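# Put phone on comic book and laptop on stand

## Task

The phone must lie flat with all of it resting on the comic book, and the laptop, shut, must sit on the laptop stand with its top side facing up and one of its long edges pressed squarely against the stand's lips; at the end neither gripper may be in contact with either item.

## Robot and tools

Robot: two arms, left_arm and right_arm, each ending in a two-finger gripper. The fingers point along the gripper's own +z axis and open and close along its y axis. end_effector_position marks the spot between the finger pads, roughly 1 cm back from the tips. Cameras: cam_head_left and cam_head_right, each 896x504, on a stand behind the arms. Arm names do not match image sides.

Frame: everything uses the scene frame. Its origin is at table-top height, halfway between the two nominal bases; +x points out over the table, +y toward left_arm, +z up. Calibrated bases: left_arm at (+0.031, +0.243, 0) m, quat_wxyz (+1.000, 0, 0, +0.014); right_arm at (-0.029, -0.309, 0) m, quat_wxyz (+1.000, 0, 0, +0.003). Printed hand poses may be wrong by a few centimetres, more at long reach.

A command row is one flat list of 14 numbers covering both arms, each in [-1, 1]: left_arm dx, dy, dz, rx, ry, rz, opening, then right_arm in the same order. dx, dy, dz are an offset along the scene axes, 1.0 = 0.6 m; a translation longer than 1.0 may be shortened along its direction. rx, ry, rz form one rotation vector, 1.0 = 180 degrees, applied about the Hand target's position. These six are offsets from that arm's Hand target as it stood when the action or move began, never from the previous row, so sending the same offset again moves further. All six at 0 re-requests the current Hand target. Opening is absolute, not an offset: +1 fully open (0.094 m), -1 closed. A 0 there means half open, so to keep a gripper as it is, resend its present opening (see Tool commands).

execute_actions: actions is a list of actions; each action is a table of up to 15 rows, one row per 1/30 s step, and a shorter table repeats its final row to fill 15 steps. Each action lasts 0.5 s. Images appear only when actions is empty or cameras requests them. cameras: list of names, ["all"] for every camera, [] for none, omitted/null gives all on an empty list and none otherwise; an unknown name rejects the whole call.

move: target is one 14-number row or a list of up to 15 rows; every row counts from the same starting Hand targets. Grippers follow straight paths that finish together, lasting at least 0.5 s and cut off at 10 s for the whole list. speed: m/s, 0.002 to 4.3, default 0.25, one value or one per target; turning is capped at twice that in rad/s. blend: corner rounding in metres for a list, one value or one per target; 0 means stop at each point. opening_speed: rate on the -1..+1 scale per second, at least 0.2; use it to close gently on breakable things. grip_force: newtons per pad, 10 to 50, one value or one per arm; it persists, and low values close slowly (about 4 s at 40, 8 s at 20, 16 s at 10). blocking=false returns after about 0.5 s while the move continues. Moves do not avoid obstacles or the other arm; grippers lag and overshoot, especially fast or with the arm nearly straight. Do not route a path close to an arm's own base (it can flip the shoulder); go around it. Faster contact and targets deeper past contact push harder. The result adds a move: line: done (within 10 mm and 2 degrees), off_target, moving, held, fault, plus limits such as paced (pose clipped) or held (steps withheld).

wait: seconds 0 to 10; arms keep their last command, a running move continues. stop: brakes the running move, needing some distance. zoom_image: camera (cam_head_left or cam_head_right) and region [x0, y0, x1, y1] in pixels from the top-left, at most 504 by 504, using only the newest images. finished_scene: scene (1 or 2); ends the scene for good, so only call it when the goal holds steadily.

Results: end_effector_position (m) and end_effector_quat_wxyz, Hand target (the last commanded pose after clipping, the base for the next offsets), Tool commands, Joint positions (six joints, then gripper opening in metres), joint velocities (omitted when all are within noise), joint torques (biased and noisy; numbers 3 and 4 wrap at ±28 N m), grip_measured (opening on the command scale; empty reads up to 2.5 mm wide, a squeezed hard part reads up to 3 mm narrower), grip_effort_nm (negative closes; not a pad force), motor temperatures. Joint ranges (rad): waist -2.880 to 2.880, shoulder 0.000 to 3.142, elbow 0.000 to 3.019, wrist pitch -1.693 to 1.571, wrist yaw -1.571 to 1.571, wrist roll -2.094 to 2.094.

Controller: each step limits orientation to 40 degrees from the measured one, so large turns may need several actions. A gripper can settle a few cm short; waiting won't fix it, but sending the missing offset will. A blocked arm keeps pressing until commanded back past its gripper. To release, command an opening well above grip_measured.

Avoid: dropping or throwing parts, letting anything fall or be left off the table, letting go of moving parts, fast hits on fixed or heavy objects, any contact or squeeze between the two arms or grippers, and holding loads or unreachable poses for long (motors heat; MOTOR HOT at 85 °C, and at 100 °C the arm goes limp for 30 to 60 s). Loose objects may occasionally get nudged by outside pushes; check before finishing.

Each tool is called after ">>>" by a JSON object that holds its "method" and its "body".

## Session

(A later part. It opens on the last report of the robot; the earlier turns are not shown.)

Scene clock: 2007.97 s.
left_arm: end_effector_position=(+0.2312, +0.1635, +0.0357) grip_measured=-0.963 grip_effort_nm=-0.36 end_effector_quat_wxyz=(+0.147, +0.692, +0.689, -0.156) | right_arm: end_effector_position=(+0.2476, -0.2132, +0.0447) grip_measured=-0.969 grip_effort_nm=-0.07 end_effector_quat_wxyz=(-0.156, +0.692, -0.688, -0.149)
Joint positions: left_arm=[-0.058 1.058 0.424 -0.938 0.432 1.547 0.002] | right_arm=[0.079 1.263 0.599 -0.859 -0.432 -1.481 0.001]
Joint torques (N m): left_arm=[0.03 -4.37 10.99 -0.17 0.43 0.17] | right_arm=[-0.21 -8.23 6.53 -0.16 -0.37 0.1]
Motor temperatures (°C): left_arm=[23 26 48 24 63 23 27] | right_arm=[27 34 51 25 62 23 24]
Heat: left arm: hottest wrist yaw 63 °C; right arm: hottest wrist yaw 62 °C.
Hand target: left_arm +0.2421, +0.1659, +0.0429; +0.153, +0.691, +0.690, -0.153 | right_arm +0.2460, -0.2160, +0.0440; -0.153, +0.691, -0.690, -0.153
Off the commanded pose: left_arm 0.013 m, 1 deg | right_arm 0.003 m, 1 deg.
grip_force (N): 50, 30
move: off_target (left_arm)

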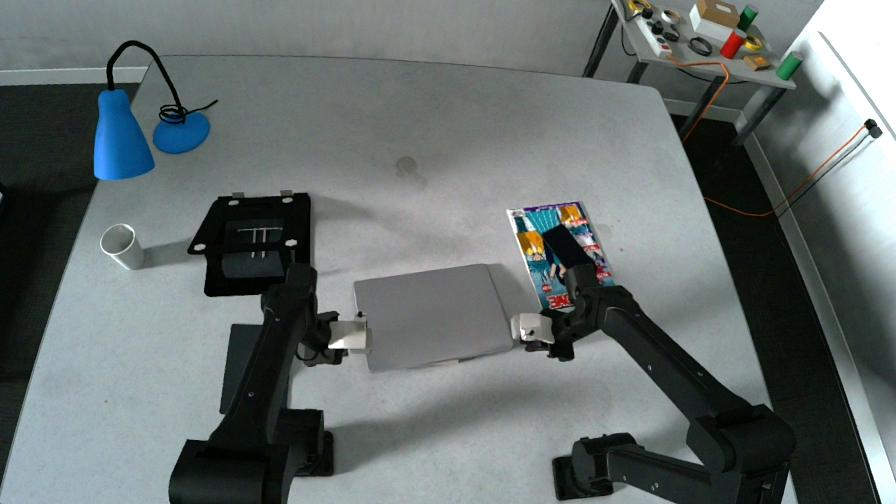

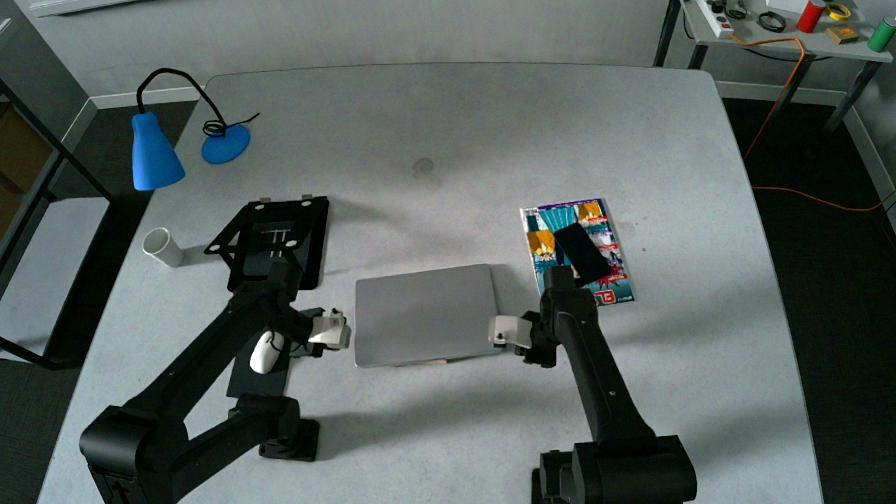

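>>> {"method": "zoom_image", "body": {"camera": "cam_head_left", "region": [335, 250, 535, 390]}}

>>> {"method": "zoom_image", "body": {"camera": "cam_head_right", "region": [335, 250, 535, 390]}}

Scaled by 2.520.

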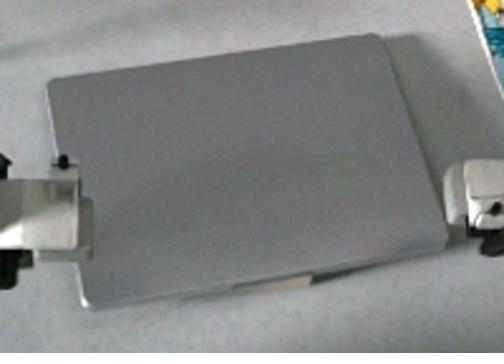

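Scaled by 2.520.

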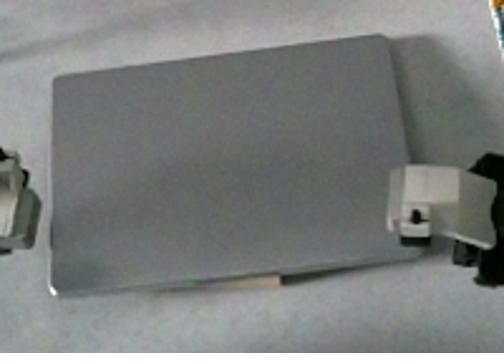

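>>> {"method": "move", "body": {"target": [[-0.0202, 0.0568, 0.1618, 0, 0, 0, -0.97, -0.0433, -0.0567, 0.1267, 0, 0, 0, -0.97], [-0.0035, -0.1098, 0.2952, 0.1258, -0.3277, 0.0726, 0.064, -0.06, 0.1267, 0.1433, -0.1258, -0.3277, -0.0726, 0.064]], "speed": 0.3, "blend": [0.03, 0], "cameras": ["all"]}}

Scene clock: 2081.60 s.
left_arm: end_effector_position=(+0.2407, +0.1050, +0.2225) grip_measured=+0.061 grip_effort_nm=0.13 end_effector_quat_wxyz=(+0.349, +0.612, +0.614, +0.356) | right_arm: end_effector_position=(+0.2122, -0.1422, +0.1357) grip_measured=+0.062 grip_effort_nm=0.07 end_effector_quat_wxyz=(-0.353, +0.610, -0.614, +0.355)
Joint positions: left_arm=[-1.192 0.528 0.507 -0.964 -0.923 0.701 0.05] | right_arm=[1.076 0.778 0.333 -0.447 0.876 -0.809 0.05]
Joint torques (N m): left_arm=[-2.78 -0.32 11.06 1.59 -0.56 -0.12] | right_arm=[1.38 -1.85 7.68 1.58 0.44 0.28]
Motor temperatures (°C): left_arm=[23 26 43 24 39 23 27] | right_arm=[26 34 43 25 36 23 24]
Heat: left arm: hottest elbow 43 °C; right arm: hottest elbow 43 °C.
Hand target: left_arm +0.2400, +0.1000, +0.2201; +0.353, +0.613, +0.612, +0.353 | right_arm +0.2100, -0.1400, +0.1299; -0.353, +0.612, -0.612, +0.354
Off the commanded pose: left_arm 0.006 m, 1 deg | right_arm 0.006 m, 0 deg.
grip_force (N): 50, 30
move: done

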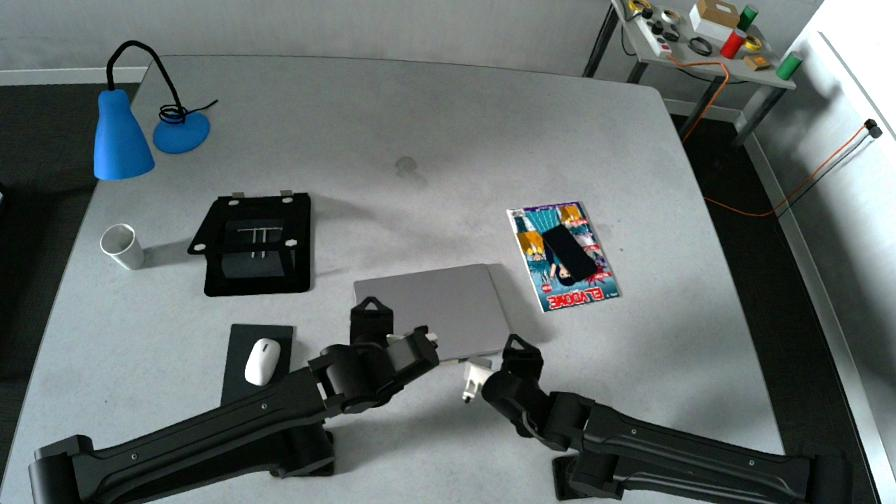

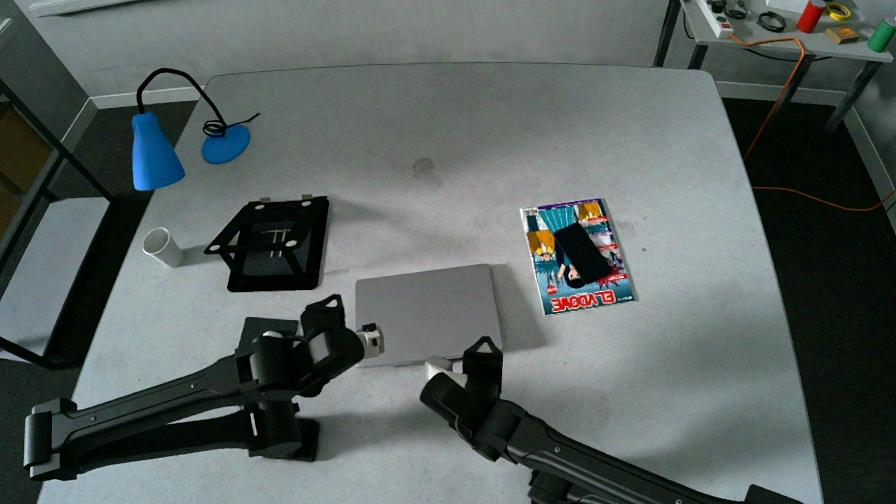

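>>> {"method": "move", "body": {"target": [[0, 0, 0, 0, 0, 0, 0.064, -0.0083, 0.0167, -0.1165, 0, 0, 0, 0.064], [0, 0, 0, 0, 0, 0, 0.064, 0.0033, 0.0117, -0.1682, 0, 0, 0, 0.064]], "speed": [0.2, 0.1], "blend": [0.01, 0], "cameras": ["all"]}}

Scene clock: 2088.07 s.
left_arm: end_effector_position=(+0.2407, +0.1050, +0.2225) grip_measured=+0.062 grip_effort_nm=0.13 end_effector_quat_wxyz=(+0.349, +0.612, +0.614, +0.356) | right_arm: end_effector_position=(+0.2116, -0.1258, +0.0351) grip_measured=+0.063 grip_effort_nm=0.07 end_effector_quat_wxyz=(-0.361, +0.611, -0.612, +0.349)
Joint positions: left_arm=[-1.192 0.528 0.507 -0.964 -0.923 0.701 0.05] | right_arm=[1.11 1.251 0.196 0.158 0.885 -0.783 0.05]
Joint torques (N m): left_arm=[-2.84 0.21 10.88 1.63 -0.58 -0.1] | right_arm=[-0.32 -4.66 4.12 1.44 0.31 0.15]
Heat: left arm: hottest elbow 43 °C; right arm: hottest elbow 42 °C.
Hand target: left_arm +0.2400, +0.1000, +0.2201; +0.353, +0.613, +0.612, +0.353 | right_arm +0.2120, -0.1329, +0.0290; -0.353, +0.613, -0.612, +0.354
Off the commanded pose: left_arm 0.006 m, 1 deg | right_arm 0.009 m, 1 deg.
grip_force (N): 50, 30
move: done

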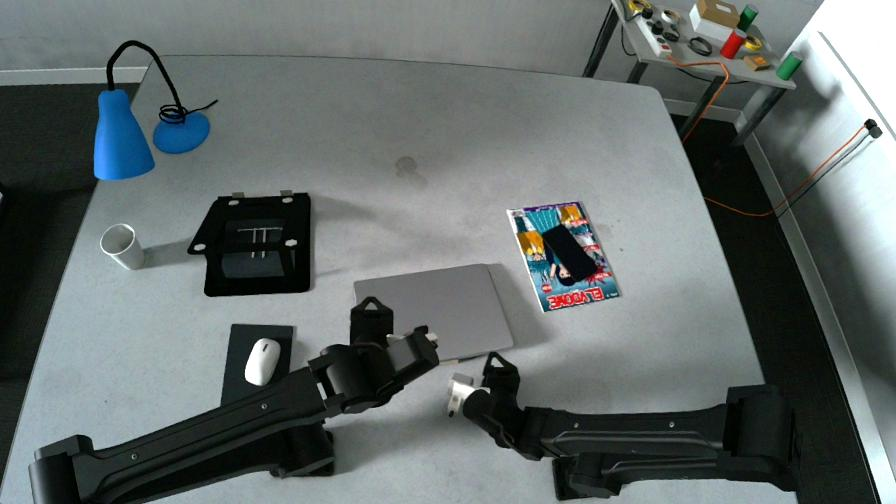

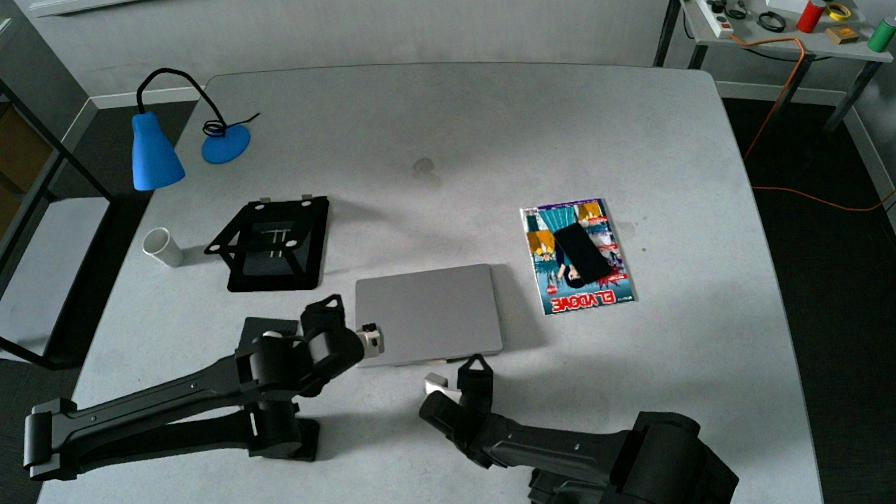

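>>> {"method": "zoom_image", "body": {"camera": "cam_head_left", "region": [420, 320, 550, 430]}}

>>> {"method": "zoom_image", "body": {"camera": "cam_head_right", "region": [400, 320, 530, 430]}}

Scaled by 3.877.

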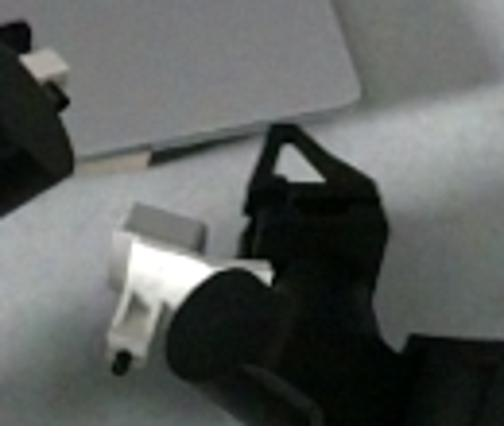

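Scaled by 3.877.

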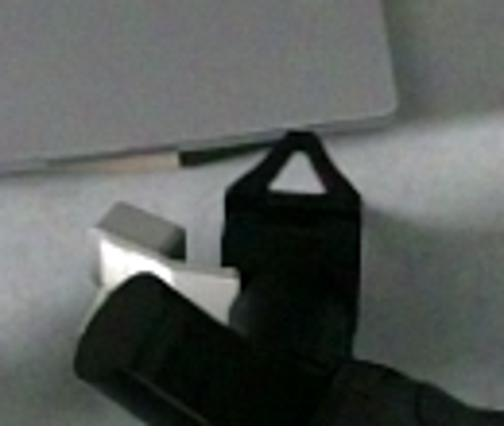

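>>> {"method": "move", "body": {"target": [0, 0, 0, 0, 0, 0, 0.064, 0.055, -0.0077, -0.0017, 0, 0, 0, 0.064], "speed": 0.06, "cameras": ["all"]}}

Scene clock: 2096.83 s.
left_arm: end_effector_position=(+0.2407, +0.1050, +0.2225) grip_measured=+0.062 grip_effort_nm=0.13 end_effector_quat_wxyz=(+0.349, +0.612, +0.614, +0.356) | right_arm: end_effector_position=(+0.2426, -0.1346, +0.0309) grip_measured=+0.063 grip_effort_nm=0.07 end_effector_quat_wxyz=(-0.357, +0.613, -0.611, +0.351)
Joint positions: left_arm=[-1.192 0.528 0.507 -0.964 -0.923 0.701 0.05] | right_arm=[0.959 1.318 0.196 0.339 0.785 -0.95 0.05]
Joint torques (N m): left_arm=[-2.43 -0.73 10.93 1.84 -0.51 -0.15] | right_arm=[-0.38 -5.3 4.48 1.69 0.23 0.17]
Heat: left arm: hottest elbow 43 °C; right arm: hottest elbow 41 °C.
Hand target: left_arm +0.2400, +0.1000, +0.2201; +0.353, +0.613, +0.612, +0.353 | right_arm +0.2450, -0.1376, +0.0280; -0.353, +0.612, -0.612, +0.354
Off the commanded pose: left_arm 0.006 m, 1 deg | right_arm 0.005 m, 1 deg.
grip_force (N): 50, 30
move: done

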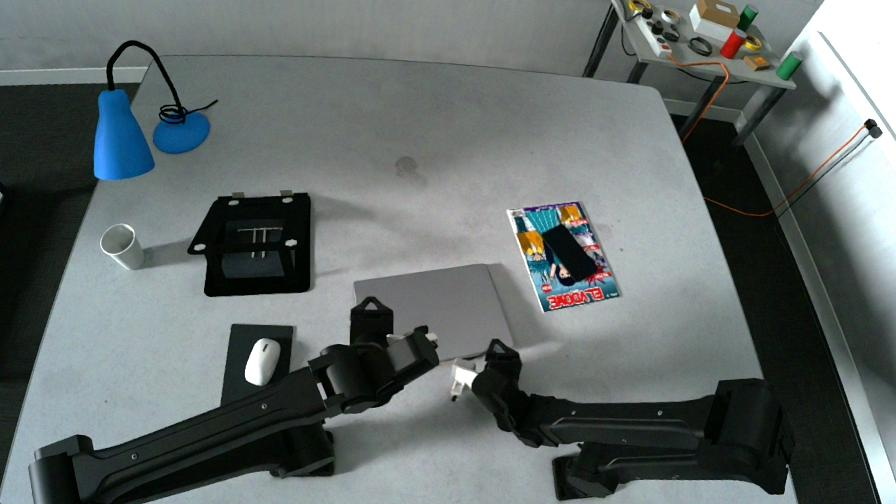

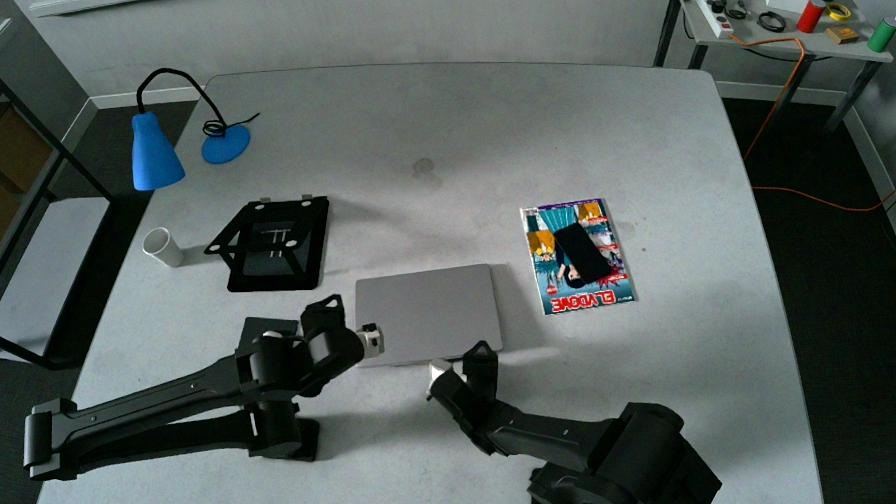

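>>> {"method": "move", "body": {"target": [0, 0, 0, 0, 0, 0, 0.064, 0.0217, 0, 0.0, 0, 0, 0, 0.064], "speed": 0.06}}

>>> {"method": "zoom_image", "body": {"camera": "cam_head_left", "region": [420, 320, 550, 430]}}

Scene clock: 2101.33 s.
left_arm: end_effector_position=(+0.2407, +0.1050, +0.2225) grip_measured=+0.062 grip_effort_nm=0.13 end_effector_quat_wxyz=(+0.349, +0.612, +0.614, +0.356) | right_arm: end_effector_position=(+0.2522, -0.1384, +0.0300) grip_measured=+0.063 grip_effort_nm=0.07 end_effector_quat_wxyz=(-0.357, +0.613, -0.611, +0.351)
Joint positions: left_arm=[-1.192 0.528 0.507 -0.964 -0.923 0.701 0.05] | right_arm=[0.913 1.339 0.196 0.393 0.753 -0.996 0.05]
Joint torques (N m): left_arm=[-2.73 0.15 10.88 1.5 -0.54 -0.08] | right_arm=[-0.5 -4.89 5.46 1.68 0.11 0.15]
Heat: left arm: hottest elbow 43 °C; right arm: hottest elbow 41 °C.
Hand target: left_arm +0.2400, +0.1000, +0.2201; +0.353, +0.613, +0.612, +0.353 | right_arm +0.2580, -0.1376, +0.0280; -0.353, +0.612, -0.612, +0.354
Off the commanded pose: left_arm 0.006 m, 1 deg | right_arm 0.006 m, 1 deg.
grip_force (N): 50, 30
move: done

Scaled by 3.877.
This view is cut from an older image: the scene may have changed since it was taken.

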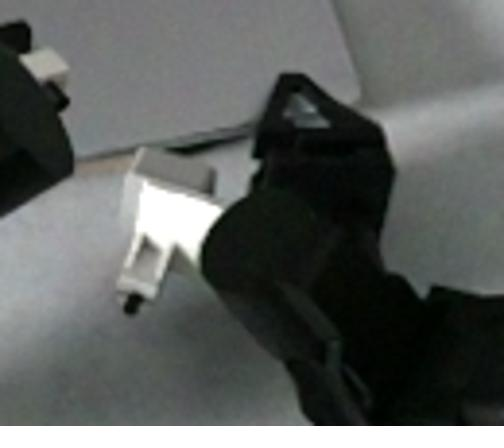

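>>> {"method": "move", "body": {"target": [0, 0, 0, 0, 0, 0, 0.064, 0.025, 0.002, 0.0, 0, 0, 0, 0.064], "speed": 0.06, "cameras": ["all"]}}

>>> {"method": "zoom_image", "body": {"camera": "cam_head_left", "region": [340, 250, 560, 420]}}

>>> {"method": "zoom_image", "body": {"camera": "cam_head_right", "region": [340, 250, 560, 420]}}

Scene clock: 2105.27 s.
left_arm: end_effector_position=(+0.2407, +0.1050, +0.2225) grip_measured=+0.062 grip_effort_nm=0.13 end_effector_quat_wxyz=(+0.349, +0.612, +0.614, +0.356) | right_arm: end_effector_position=(+0.2641, -0.1405, +0.0298) grip_measured=+0.063 grip_effort_nm=0.07 end_effector_quat_wxyz=(-0.357, +0.612, -0.611, +0.353)
Joint positions: left_arm=[-1.192 0.528 0.507 -0.964 -0.923 0.701 0.05] | right_arm=[0.866 1.366 0.206 0.438 0.721 -1.04 0.05]
Joint torques (N m): left_arm=[-3.37 0.09 10.92 1.69 -0.54 -0.16] | right_arm=[-0.67 -4.37 6.2 1.28 0.01 0.12]
Heat: left arm: hottest elbow 43 °C; right arm: hottest elbow 40 °C.
Hand target: left_arm +0.2400, +0.1000, +0.2201; +0.353, +0.613, +0.612, +0.353 | right_arm +0.2730, -0.1364, +0.0279; -0.353, +0.613, -0.612, +0.354
Off the commanded pose: left_arm 0.006 m, 1 deg | right_arm 0.010 m, 0 deg.
grip_force (N): 50, 30
move: done

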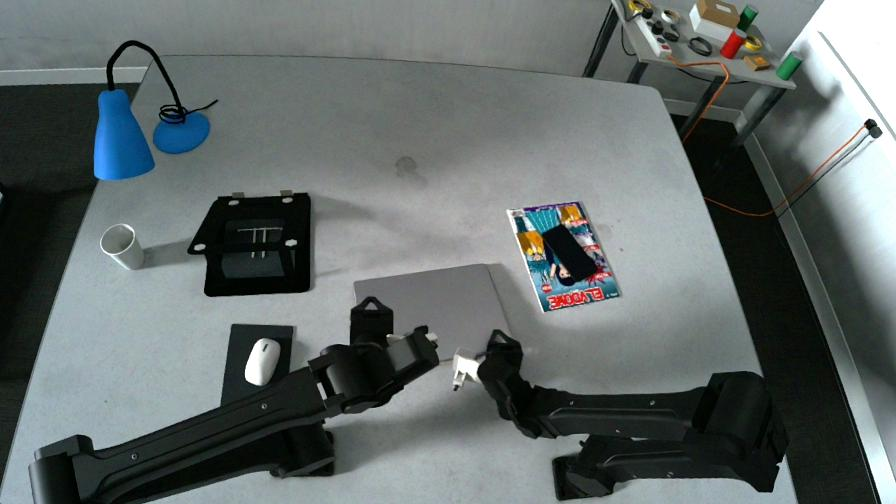

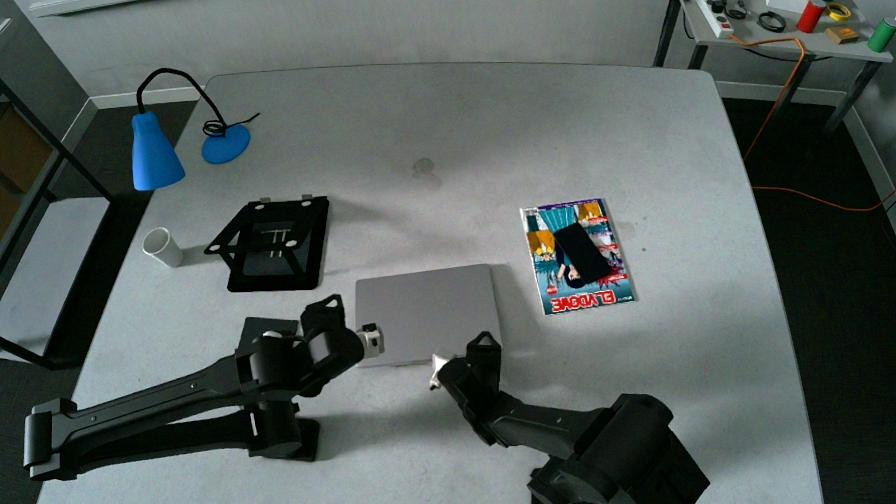

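Scaled by 2.291.

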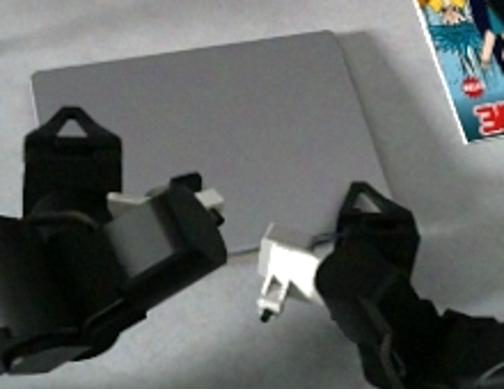

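Scaled by 2.291.

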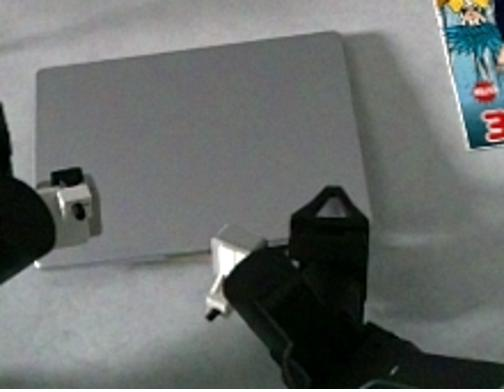

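>>> {"method": "move", "body": {"target": [0, 0, 0, 0, 0, 0, 0.064, 0.0, 0.0, 0.0, 0, 0, 0, -0.4], "speed": 0.06, "grip_force": [50, 20], "cameras": ["all"]}}

>>> {"method": "zoom_image", "body": {"camera": "cam_head_left", "region": [340, 250, 560, 420]}}

Scene clock: 2123.43 s.
left_arm: end_effector_position=(+0.2407, +0.1050, +0.2225) grip_measured=+0.062 grip_effort_nm=0.13 end_effector_quat_wxyz=(+0.349, +0.612, +0.614, +0.356) | right_arm: end_effector_position=(+0.2652, -0.1411, +0.0274) grip_measured=-0.396 grip_effort_nm=-0.21 end_effector_quat_wxyz=(-0.353, +0.615, -0.610, +0.354)
Joint positions: left_arm=[-1.192 0.528 0.507 -0.964 -0.923 0.701 0.05] | right_arm=[0.861 1.378 0.21 0.44 0.719 -1.046 0.028]
Joint torques (N m): left_arm=[-2.2 -0.32 10.96 1.65 -0.54 -0.14] | right_arm=[-0.21 -5.66 5.9 1.33 0.04 0.18]
Heat: left arm: hottest elbow 43 °C; right arm: hottest elbow 40 °C.
Hand target: left_arm +0.2400, +0.1000, +0.2201; +0.353, +0.613, +0.612, +0.353 | right_arm +0.2730, -0.1363, +0.0281; -0.353, +0.613, -0.612, +0.354
Off the commanded pose: left_arm 0.006 m, 1 deg | right_arm 0.009 m, 0 deg.
grip_force (N): 50, 20
move: done

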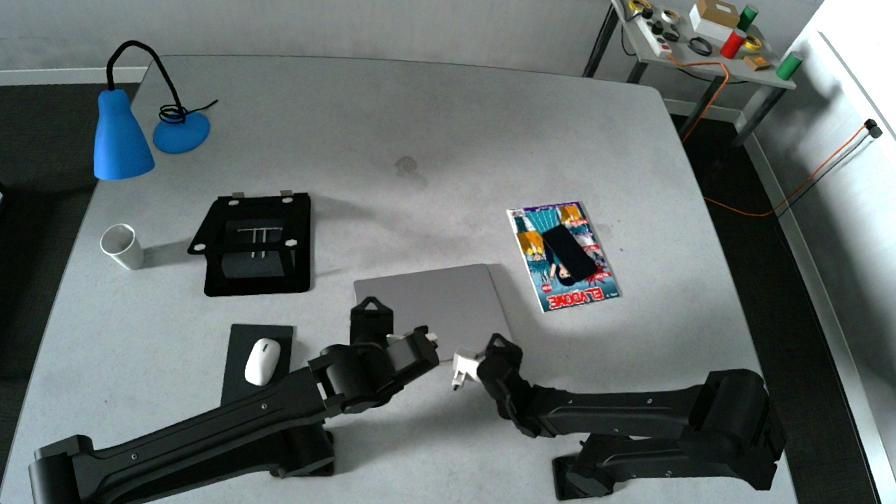

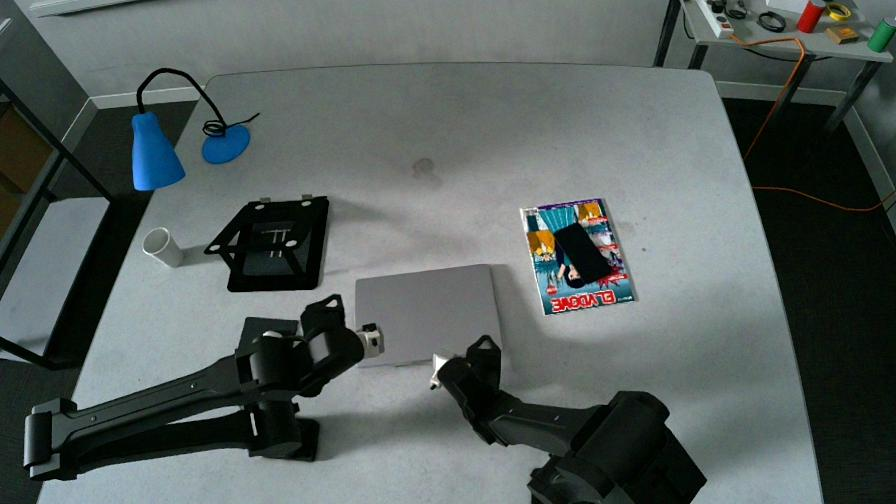

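Scaled by 2.291.

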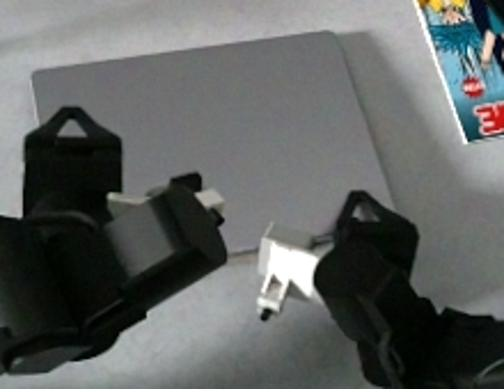

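>>> {"method": "move", "body": {"target": [0, 0, 0, 0, 0, 0, 0.064, 0.0, 0.0, 0.0, 0, 0, 0, -0.6], "speed": 0.06, "cameras": ["all"]}}

>>> {"method": "zoom_image", "body": {"camera": "cam_head_left", "region": [340, 250, 560, 420]}}

Scene clock: 2126.47 s.
left_arm: end_effector_position=(+0.2407, +0.1050, +0.2225) grip_measured=+0.062 grip_effort_nm=0.13 end_effector_quat_wxyz=(+0.349, +0.612, +0.614, +0.356) | right_arm: end_effector_position=(+0.2654, -0.1411, +0.0277) grip_measured=-0.425 grip_effort_nm=-0.47 end_effector_quat_wxyz=(-0.351, +0.617, -0.607, +0.356)
Joint positions: left_arm=[-1.192 0.528 0.507 -0.964 -0.923 0.701 0.05] | right_arm=[0.861 1.378 0.21 0.441 0.72 -1.055 0.027]
Joint torques (N m): left_arm=[-2.67 -0.15 11.18 1.59 -0.54 -0.13] | right_arm=[-0.21 -5.66 5.87 1.24 0 0.27]
Heat: left arm: hottest elbow 43 °C; right arm: hottest elbow 40 °C.
Hand target: left_arm +0.2400, +0.1000, +0.2201; +0.353, +0.613, +0.612, +0.353 | right_arm +0.2730, -0.1363, +0.0280; -0.353, +0.613, -0.612, +0.354
Off the commanded pose: left_arm 0.006 m, 1 deg | right_arm 0.009 m, 1 deg.
grip_force (N): 50, 20
move: done

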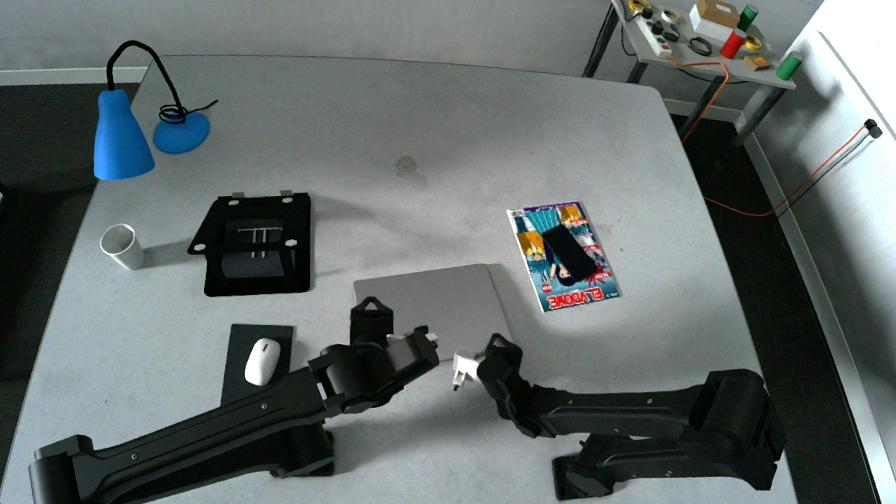

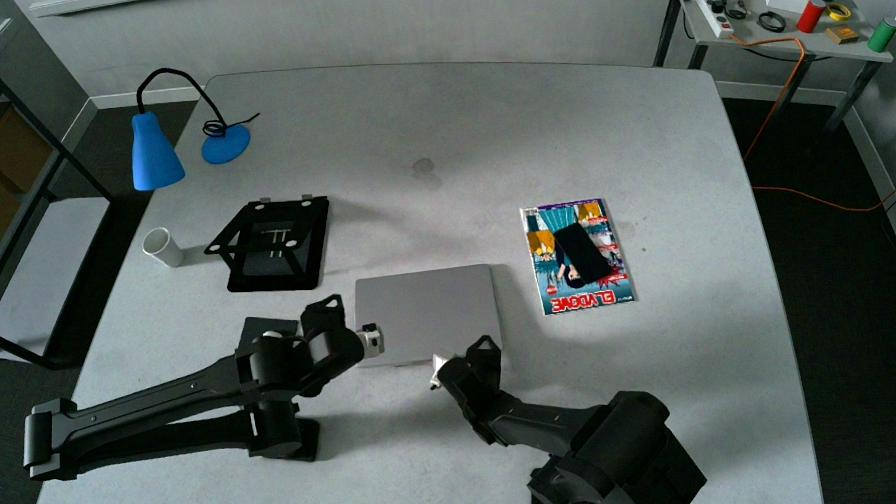

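Scaled by 2.291.

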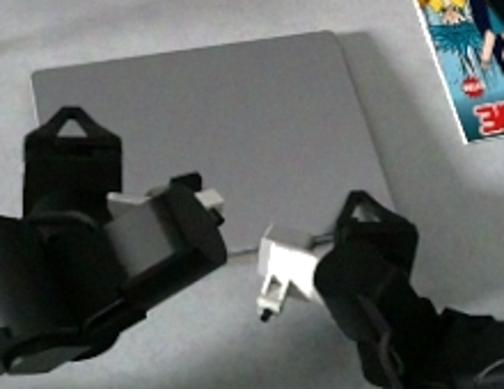

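>>> {"method": "move", "body": {"target": [0, 0, 0, 0, 0, 0, 0.064, 0.01, 0.0, 0.05, 0, 0, 0, -0.85], "speed": 0.08, "cameras": ["all"]}}

>>> {"method": "zoom_image", "body": {"camera": "cam_head_left", "region": [340, 250, 560, 420]}}

Scene clock: 2130.17 s.
left_arm: end_effector_position=(+0.2407, +0.1050, +0.2225) grip_measured=+0.062 grip_effort_nm=0.13 end_effector_quat_wxyz=(+0.349, +0.612, +0.614, +0.356) | right_arm: end_effector_position=(+0.2620, -0.1481, +0.0367) grip_measured=-0.429 grip_effort_nm=-0.49 end_effector_quat_wxyz=(-0.330, +0.633, -0.605, +0.353)
Joint positions: left_arm=[-1.192 0.528 0.507 -0.964 -0.923 0.701 0.05] | right_arm=[0.845 1.267 0.219 0.28 0.697 -1.071 0.027]
Joint torques (N m): left_arm=[-2.08 -0.26 10.89 1.83 -0.56 -0.15] | right_arm=[-0.44 -8.76 8.25 0.85 0.33 0.25]
Heat: left arm: hottest elbow 43 °C; right arm: hottest elbow 40 °C.
Hand target: left_arm +0.2400, +0.1000, +0.2201; +0.353, +0.613, +0.612, +0.353 | right_arm +0.2789, -0.1364, +0.0580; -0.353, +0.613, -0.612, +0.354
Off the commanded pose: left_arm 0.006 m, 1 deg | right_arm 0.030 m, 4 deg.
grip_force (N): 50, 20
move: off_target (right_arm)

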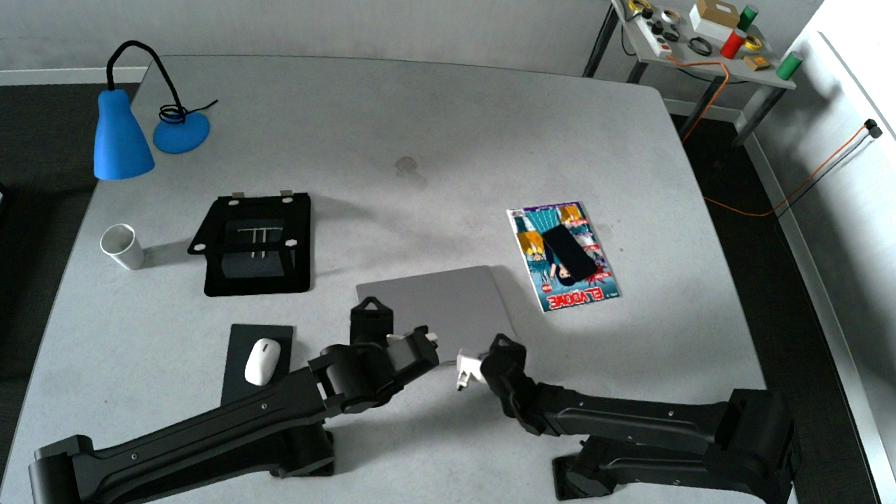

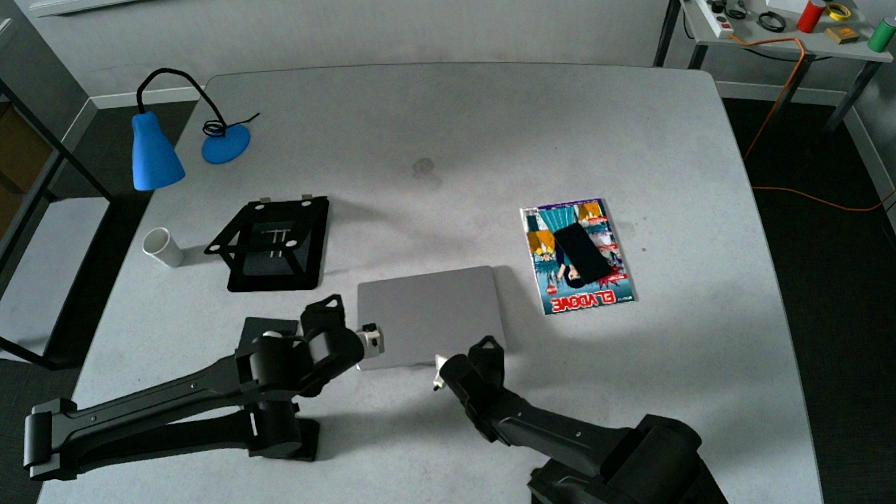

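Scaled by 2.291.

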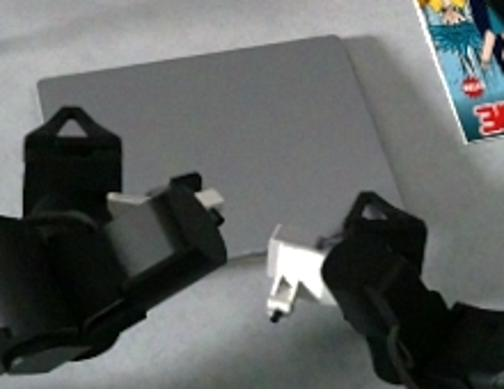

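>>> {"method": "move", "body": {"target": [0, 0, 0, 0, 0, 0, 0.064, 0.02, 0.015, 0.06, 0, 0, 0, -0.85], "speed": 0.08, "cameras": ["all"]}}

>>> {"method": "zoom_image", "body": {"camera": "cam_head_left", "region": [340, 250, 560, 420]}}

Scene clock: 2134.40 s.
left_arm: end_effector_position=(+0.2407, +0.1050, +0.2225) grip_measured=+0.062 grip_effort_nm=0.13 end_effector_quat_wxyz=(+0.349, +0.612, +0.614, +0.356) | right_arm: end_effector_position=(+0.2650, -0.1470, +0.0565) grip_measured=-0.474 grip_effort_nm=-0.48 end_effector_quat_wxyz=(-0.312, +0.644, -0.603, +0.351)
Joint positions: left_arm=[-1.192 0.528 0.507 -0.964 -0.923 0.701 0.05] | right_arm=[0.834 1.16 0.266 0.091 0.683 -1.082 0.025]
Joint torques (N m): left_arm=[-2.32 0.5 11.02 1.58 -0.53 -0.13] | right_arm=[-0.44 -8.7 11.14 1.05 0.51 0.28]
Heat: left arm: hottest elbow 43 °C; right arm: hottest elbow 40 °C.
Hand target: left_arm +0.2400, +0.1000, +0.2201; +0.353, +0.613, +0.612, +0.353 | right_arm +0.2910, -0.1274, +0.0940; -0.353, +0.612, -0.612, +0.354
Off the commanded pose: left_arm 0.006 m, 1 deg | right_arm 0.050 m, 6 deg.
grip_force (N): 50, 20
move: off_target (right_arm)

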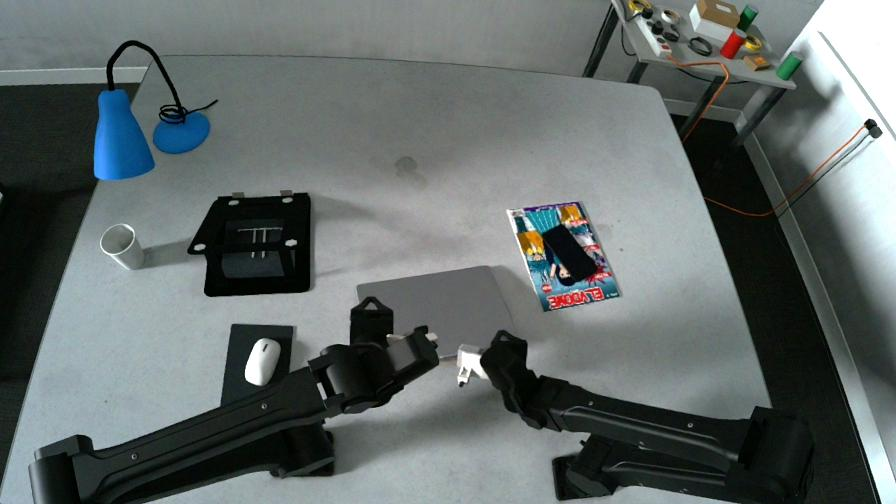

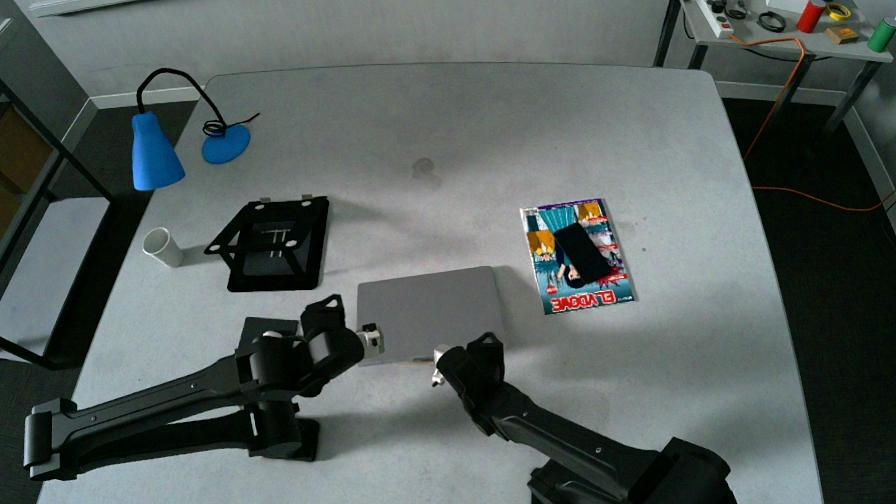

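Scaled by 2.291.

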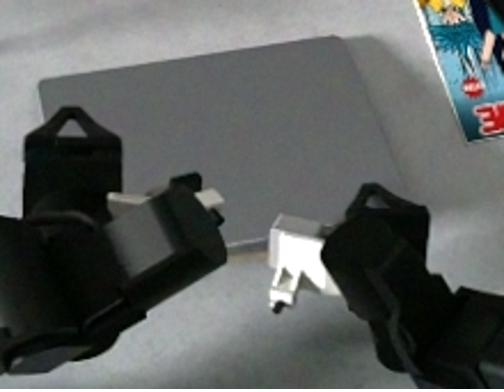

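>>> {"method": "move", "body": {"target": [0, 0, 0, 0, 0, 0, 0.064, 0.03, 0.01, 0.07, 0, 0, 0, -0.85], "speed": 0.1, "cameras": ["all"]}}

>>> {"method": "zoom_image", "body": {"camera": "cam_head_left", "region": [340, 250, 560, 420]}}

>>> {"method": "zoom_image", "body": {"camera": "cam_head_right", "region": [340, 250, 560, 420]}}

Scene clock: 2138.47 s.
left_arm: end_effector_position=(+0.2407, +0.1050, +0.2225) grip_measured=+0.062 grip_effort_nm=0.13 end_effector_quat_wxyz=(+0.349, +0.612, +0.614, +0.356) | right_arm: end_effector_position=(+0.2737, -0.1456, +0.0820) grip_measured=-0.533 grip_effort_nm=-0.48 end_effector_quat_wxyz=(-0.298, +0.653, -0.602, +0.348)
Joint positions: left_arm=[-1.192 0.528 0.507 -0.964 -0.923 0.701 0.05] | right_arm=[0.807 1.077 0.332 -0.078 0.657 -1.106 0.022]
Joint torques (N m): left_arm=[-2.67 -0.26 10.85 1.68 -0.53 -0.16] | right_arm=[-0.85 -8.41 14.19 1.44 0.57 0.25]
Heat: left arm: hottest elbow 43 °C; right arm: hottest elbow 41 °C.
Hand target: left_arm +0.2400, +0.1000, +0.2201; +0.353, +0.613, +0.612, +0.353 | right_arm +0.3090, -0.1215, +0.1359; -0.353, +0.613, -0.612, +0.354
Off the commanded pose: left_arm 0.006 m, 1 deg | right_arm 0.069 m, 8 deg.
grip_force (N): 50, 20
move: off_target (right_arm)

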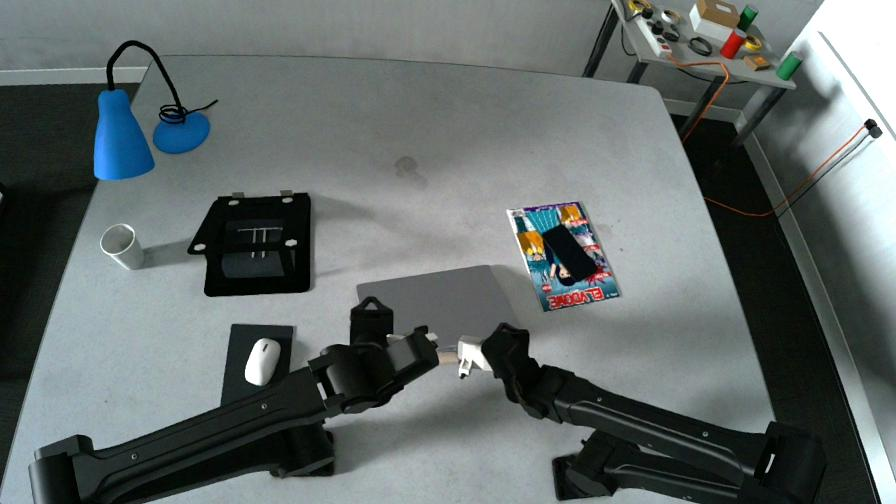

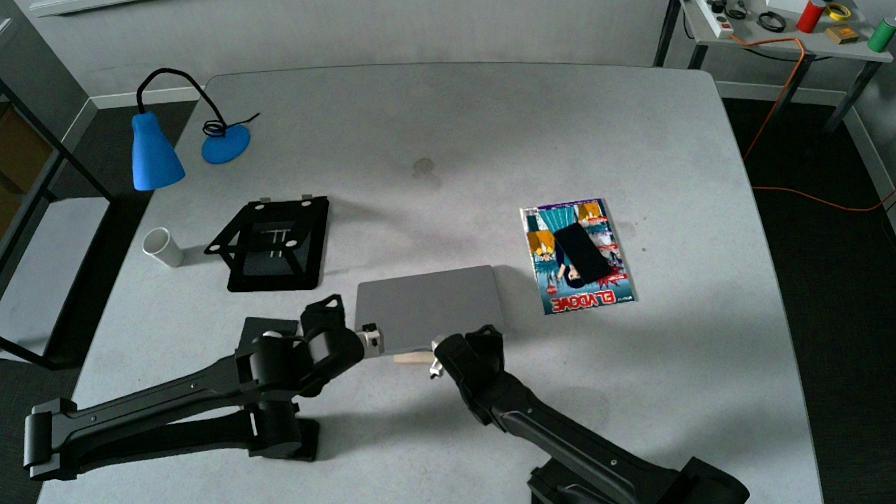

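Scaled by 2.291.

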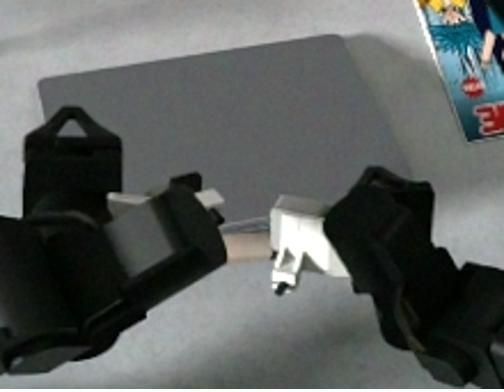

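Scaled by 2.291.

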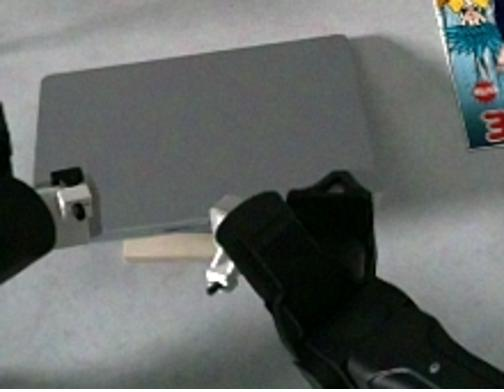

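>>> {"method": "move", "body": {"target": [0.2, 0.3, 0.05, 0, 0, 0, 0.064, 0, 0, 0, 0, 0, 0, -0.85], "speed": 0.3, "cameras": ["all"]}}

>>> {"method": "zoom_image", "body": {"camera": "cam_head_left", "region": [340, 250, 560, 400]}}

>>> {"method": "zoom_image", "body": {"camera": "cam_head_right", "region": [340, 250, 560, 400]}}

Scene clock: 2225.10 s.
left_arm: end_effector_position=(+0.3477, +0.2733, +0.2205) grip_measured=+0.062 grip_effort_nm=0.13 end_effector_quat_wxyz=(+0.341, +0.622, +0.623, +0.329) | right_arm: end_effector_position=(+0.2737, -0.1456, +0.0822) grip_measured=-0.533 grip_effort_nm=-0.48 end_effector_quat_wxyz=(-0.298, +0.653, -0.602, +0.348)
Joint positions: left_arm=[0.164 0.542 0.473 -0.524 0.176 1.669 0.05] | right_arm=[0.807 1.076 0.332 -0.078 0.657 -1.106 0.022]
Joint torques (N m): left_arm=[0.44 -1.32 16.47 2.28 0.19 0.06] | right_arm=[-0.73 -8.59 14.06 1.32 0.58 0.26]
Motor temperatures (°C): left_arm=[22 25 43 24 34 23 26] | right_arm=[26 33 50 25 30 23 25]
Heat: left arm: hottest elbow 43 °C; right arm: hottest elbow 50 °C.
Hand target: left_arm +0.3599, +0.2801, +0.2501; +0.353, +0.613, +0.612, +0.354 | right_arm +0.3090, -0.1214, +0.1361; -0.353, +0.612, -0.612, +0.354
Off the commanded pose: left_arm 0.033 m, 3 deg | right_arm 0.069 m, 8 deg.
grip_force (N): 50, 20
move: off_target (left_arm, right_arm)

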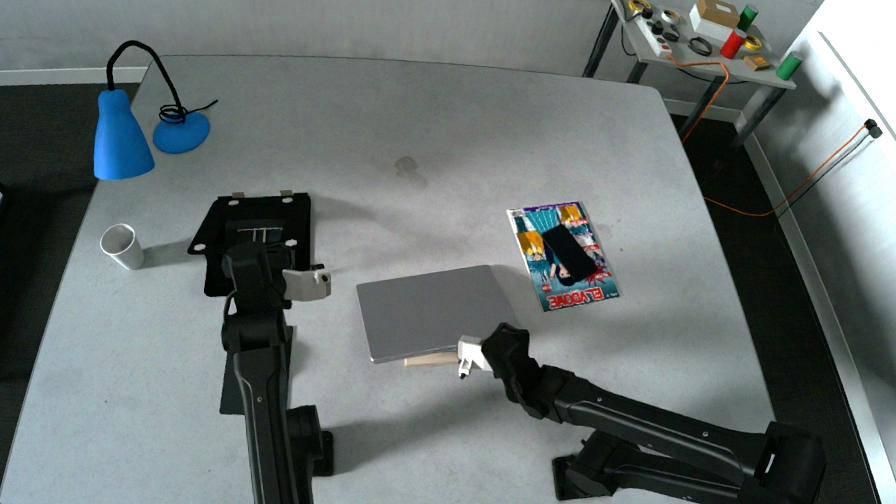

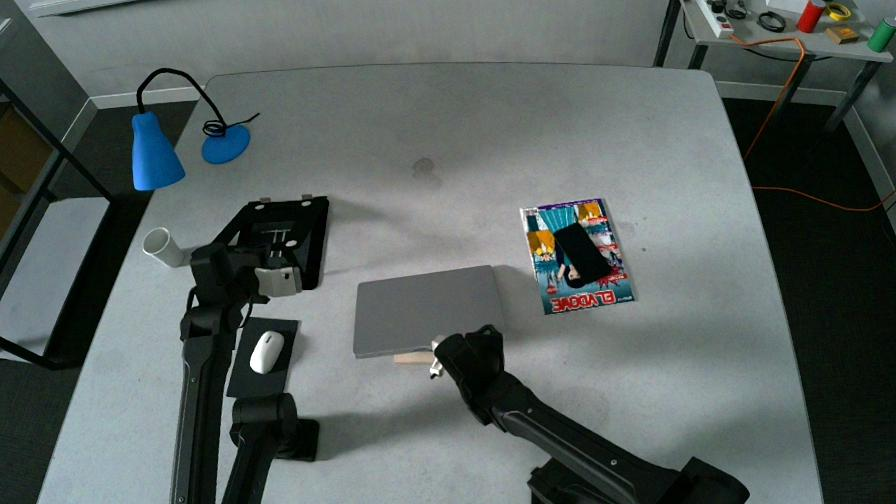

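Scaled by 2.291.

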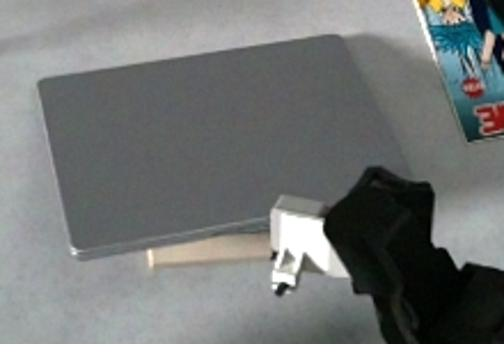

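Scaled by 2.291.

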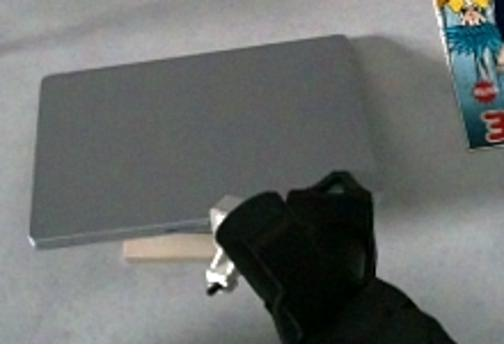

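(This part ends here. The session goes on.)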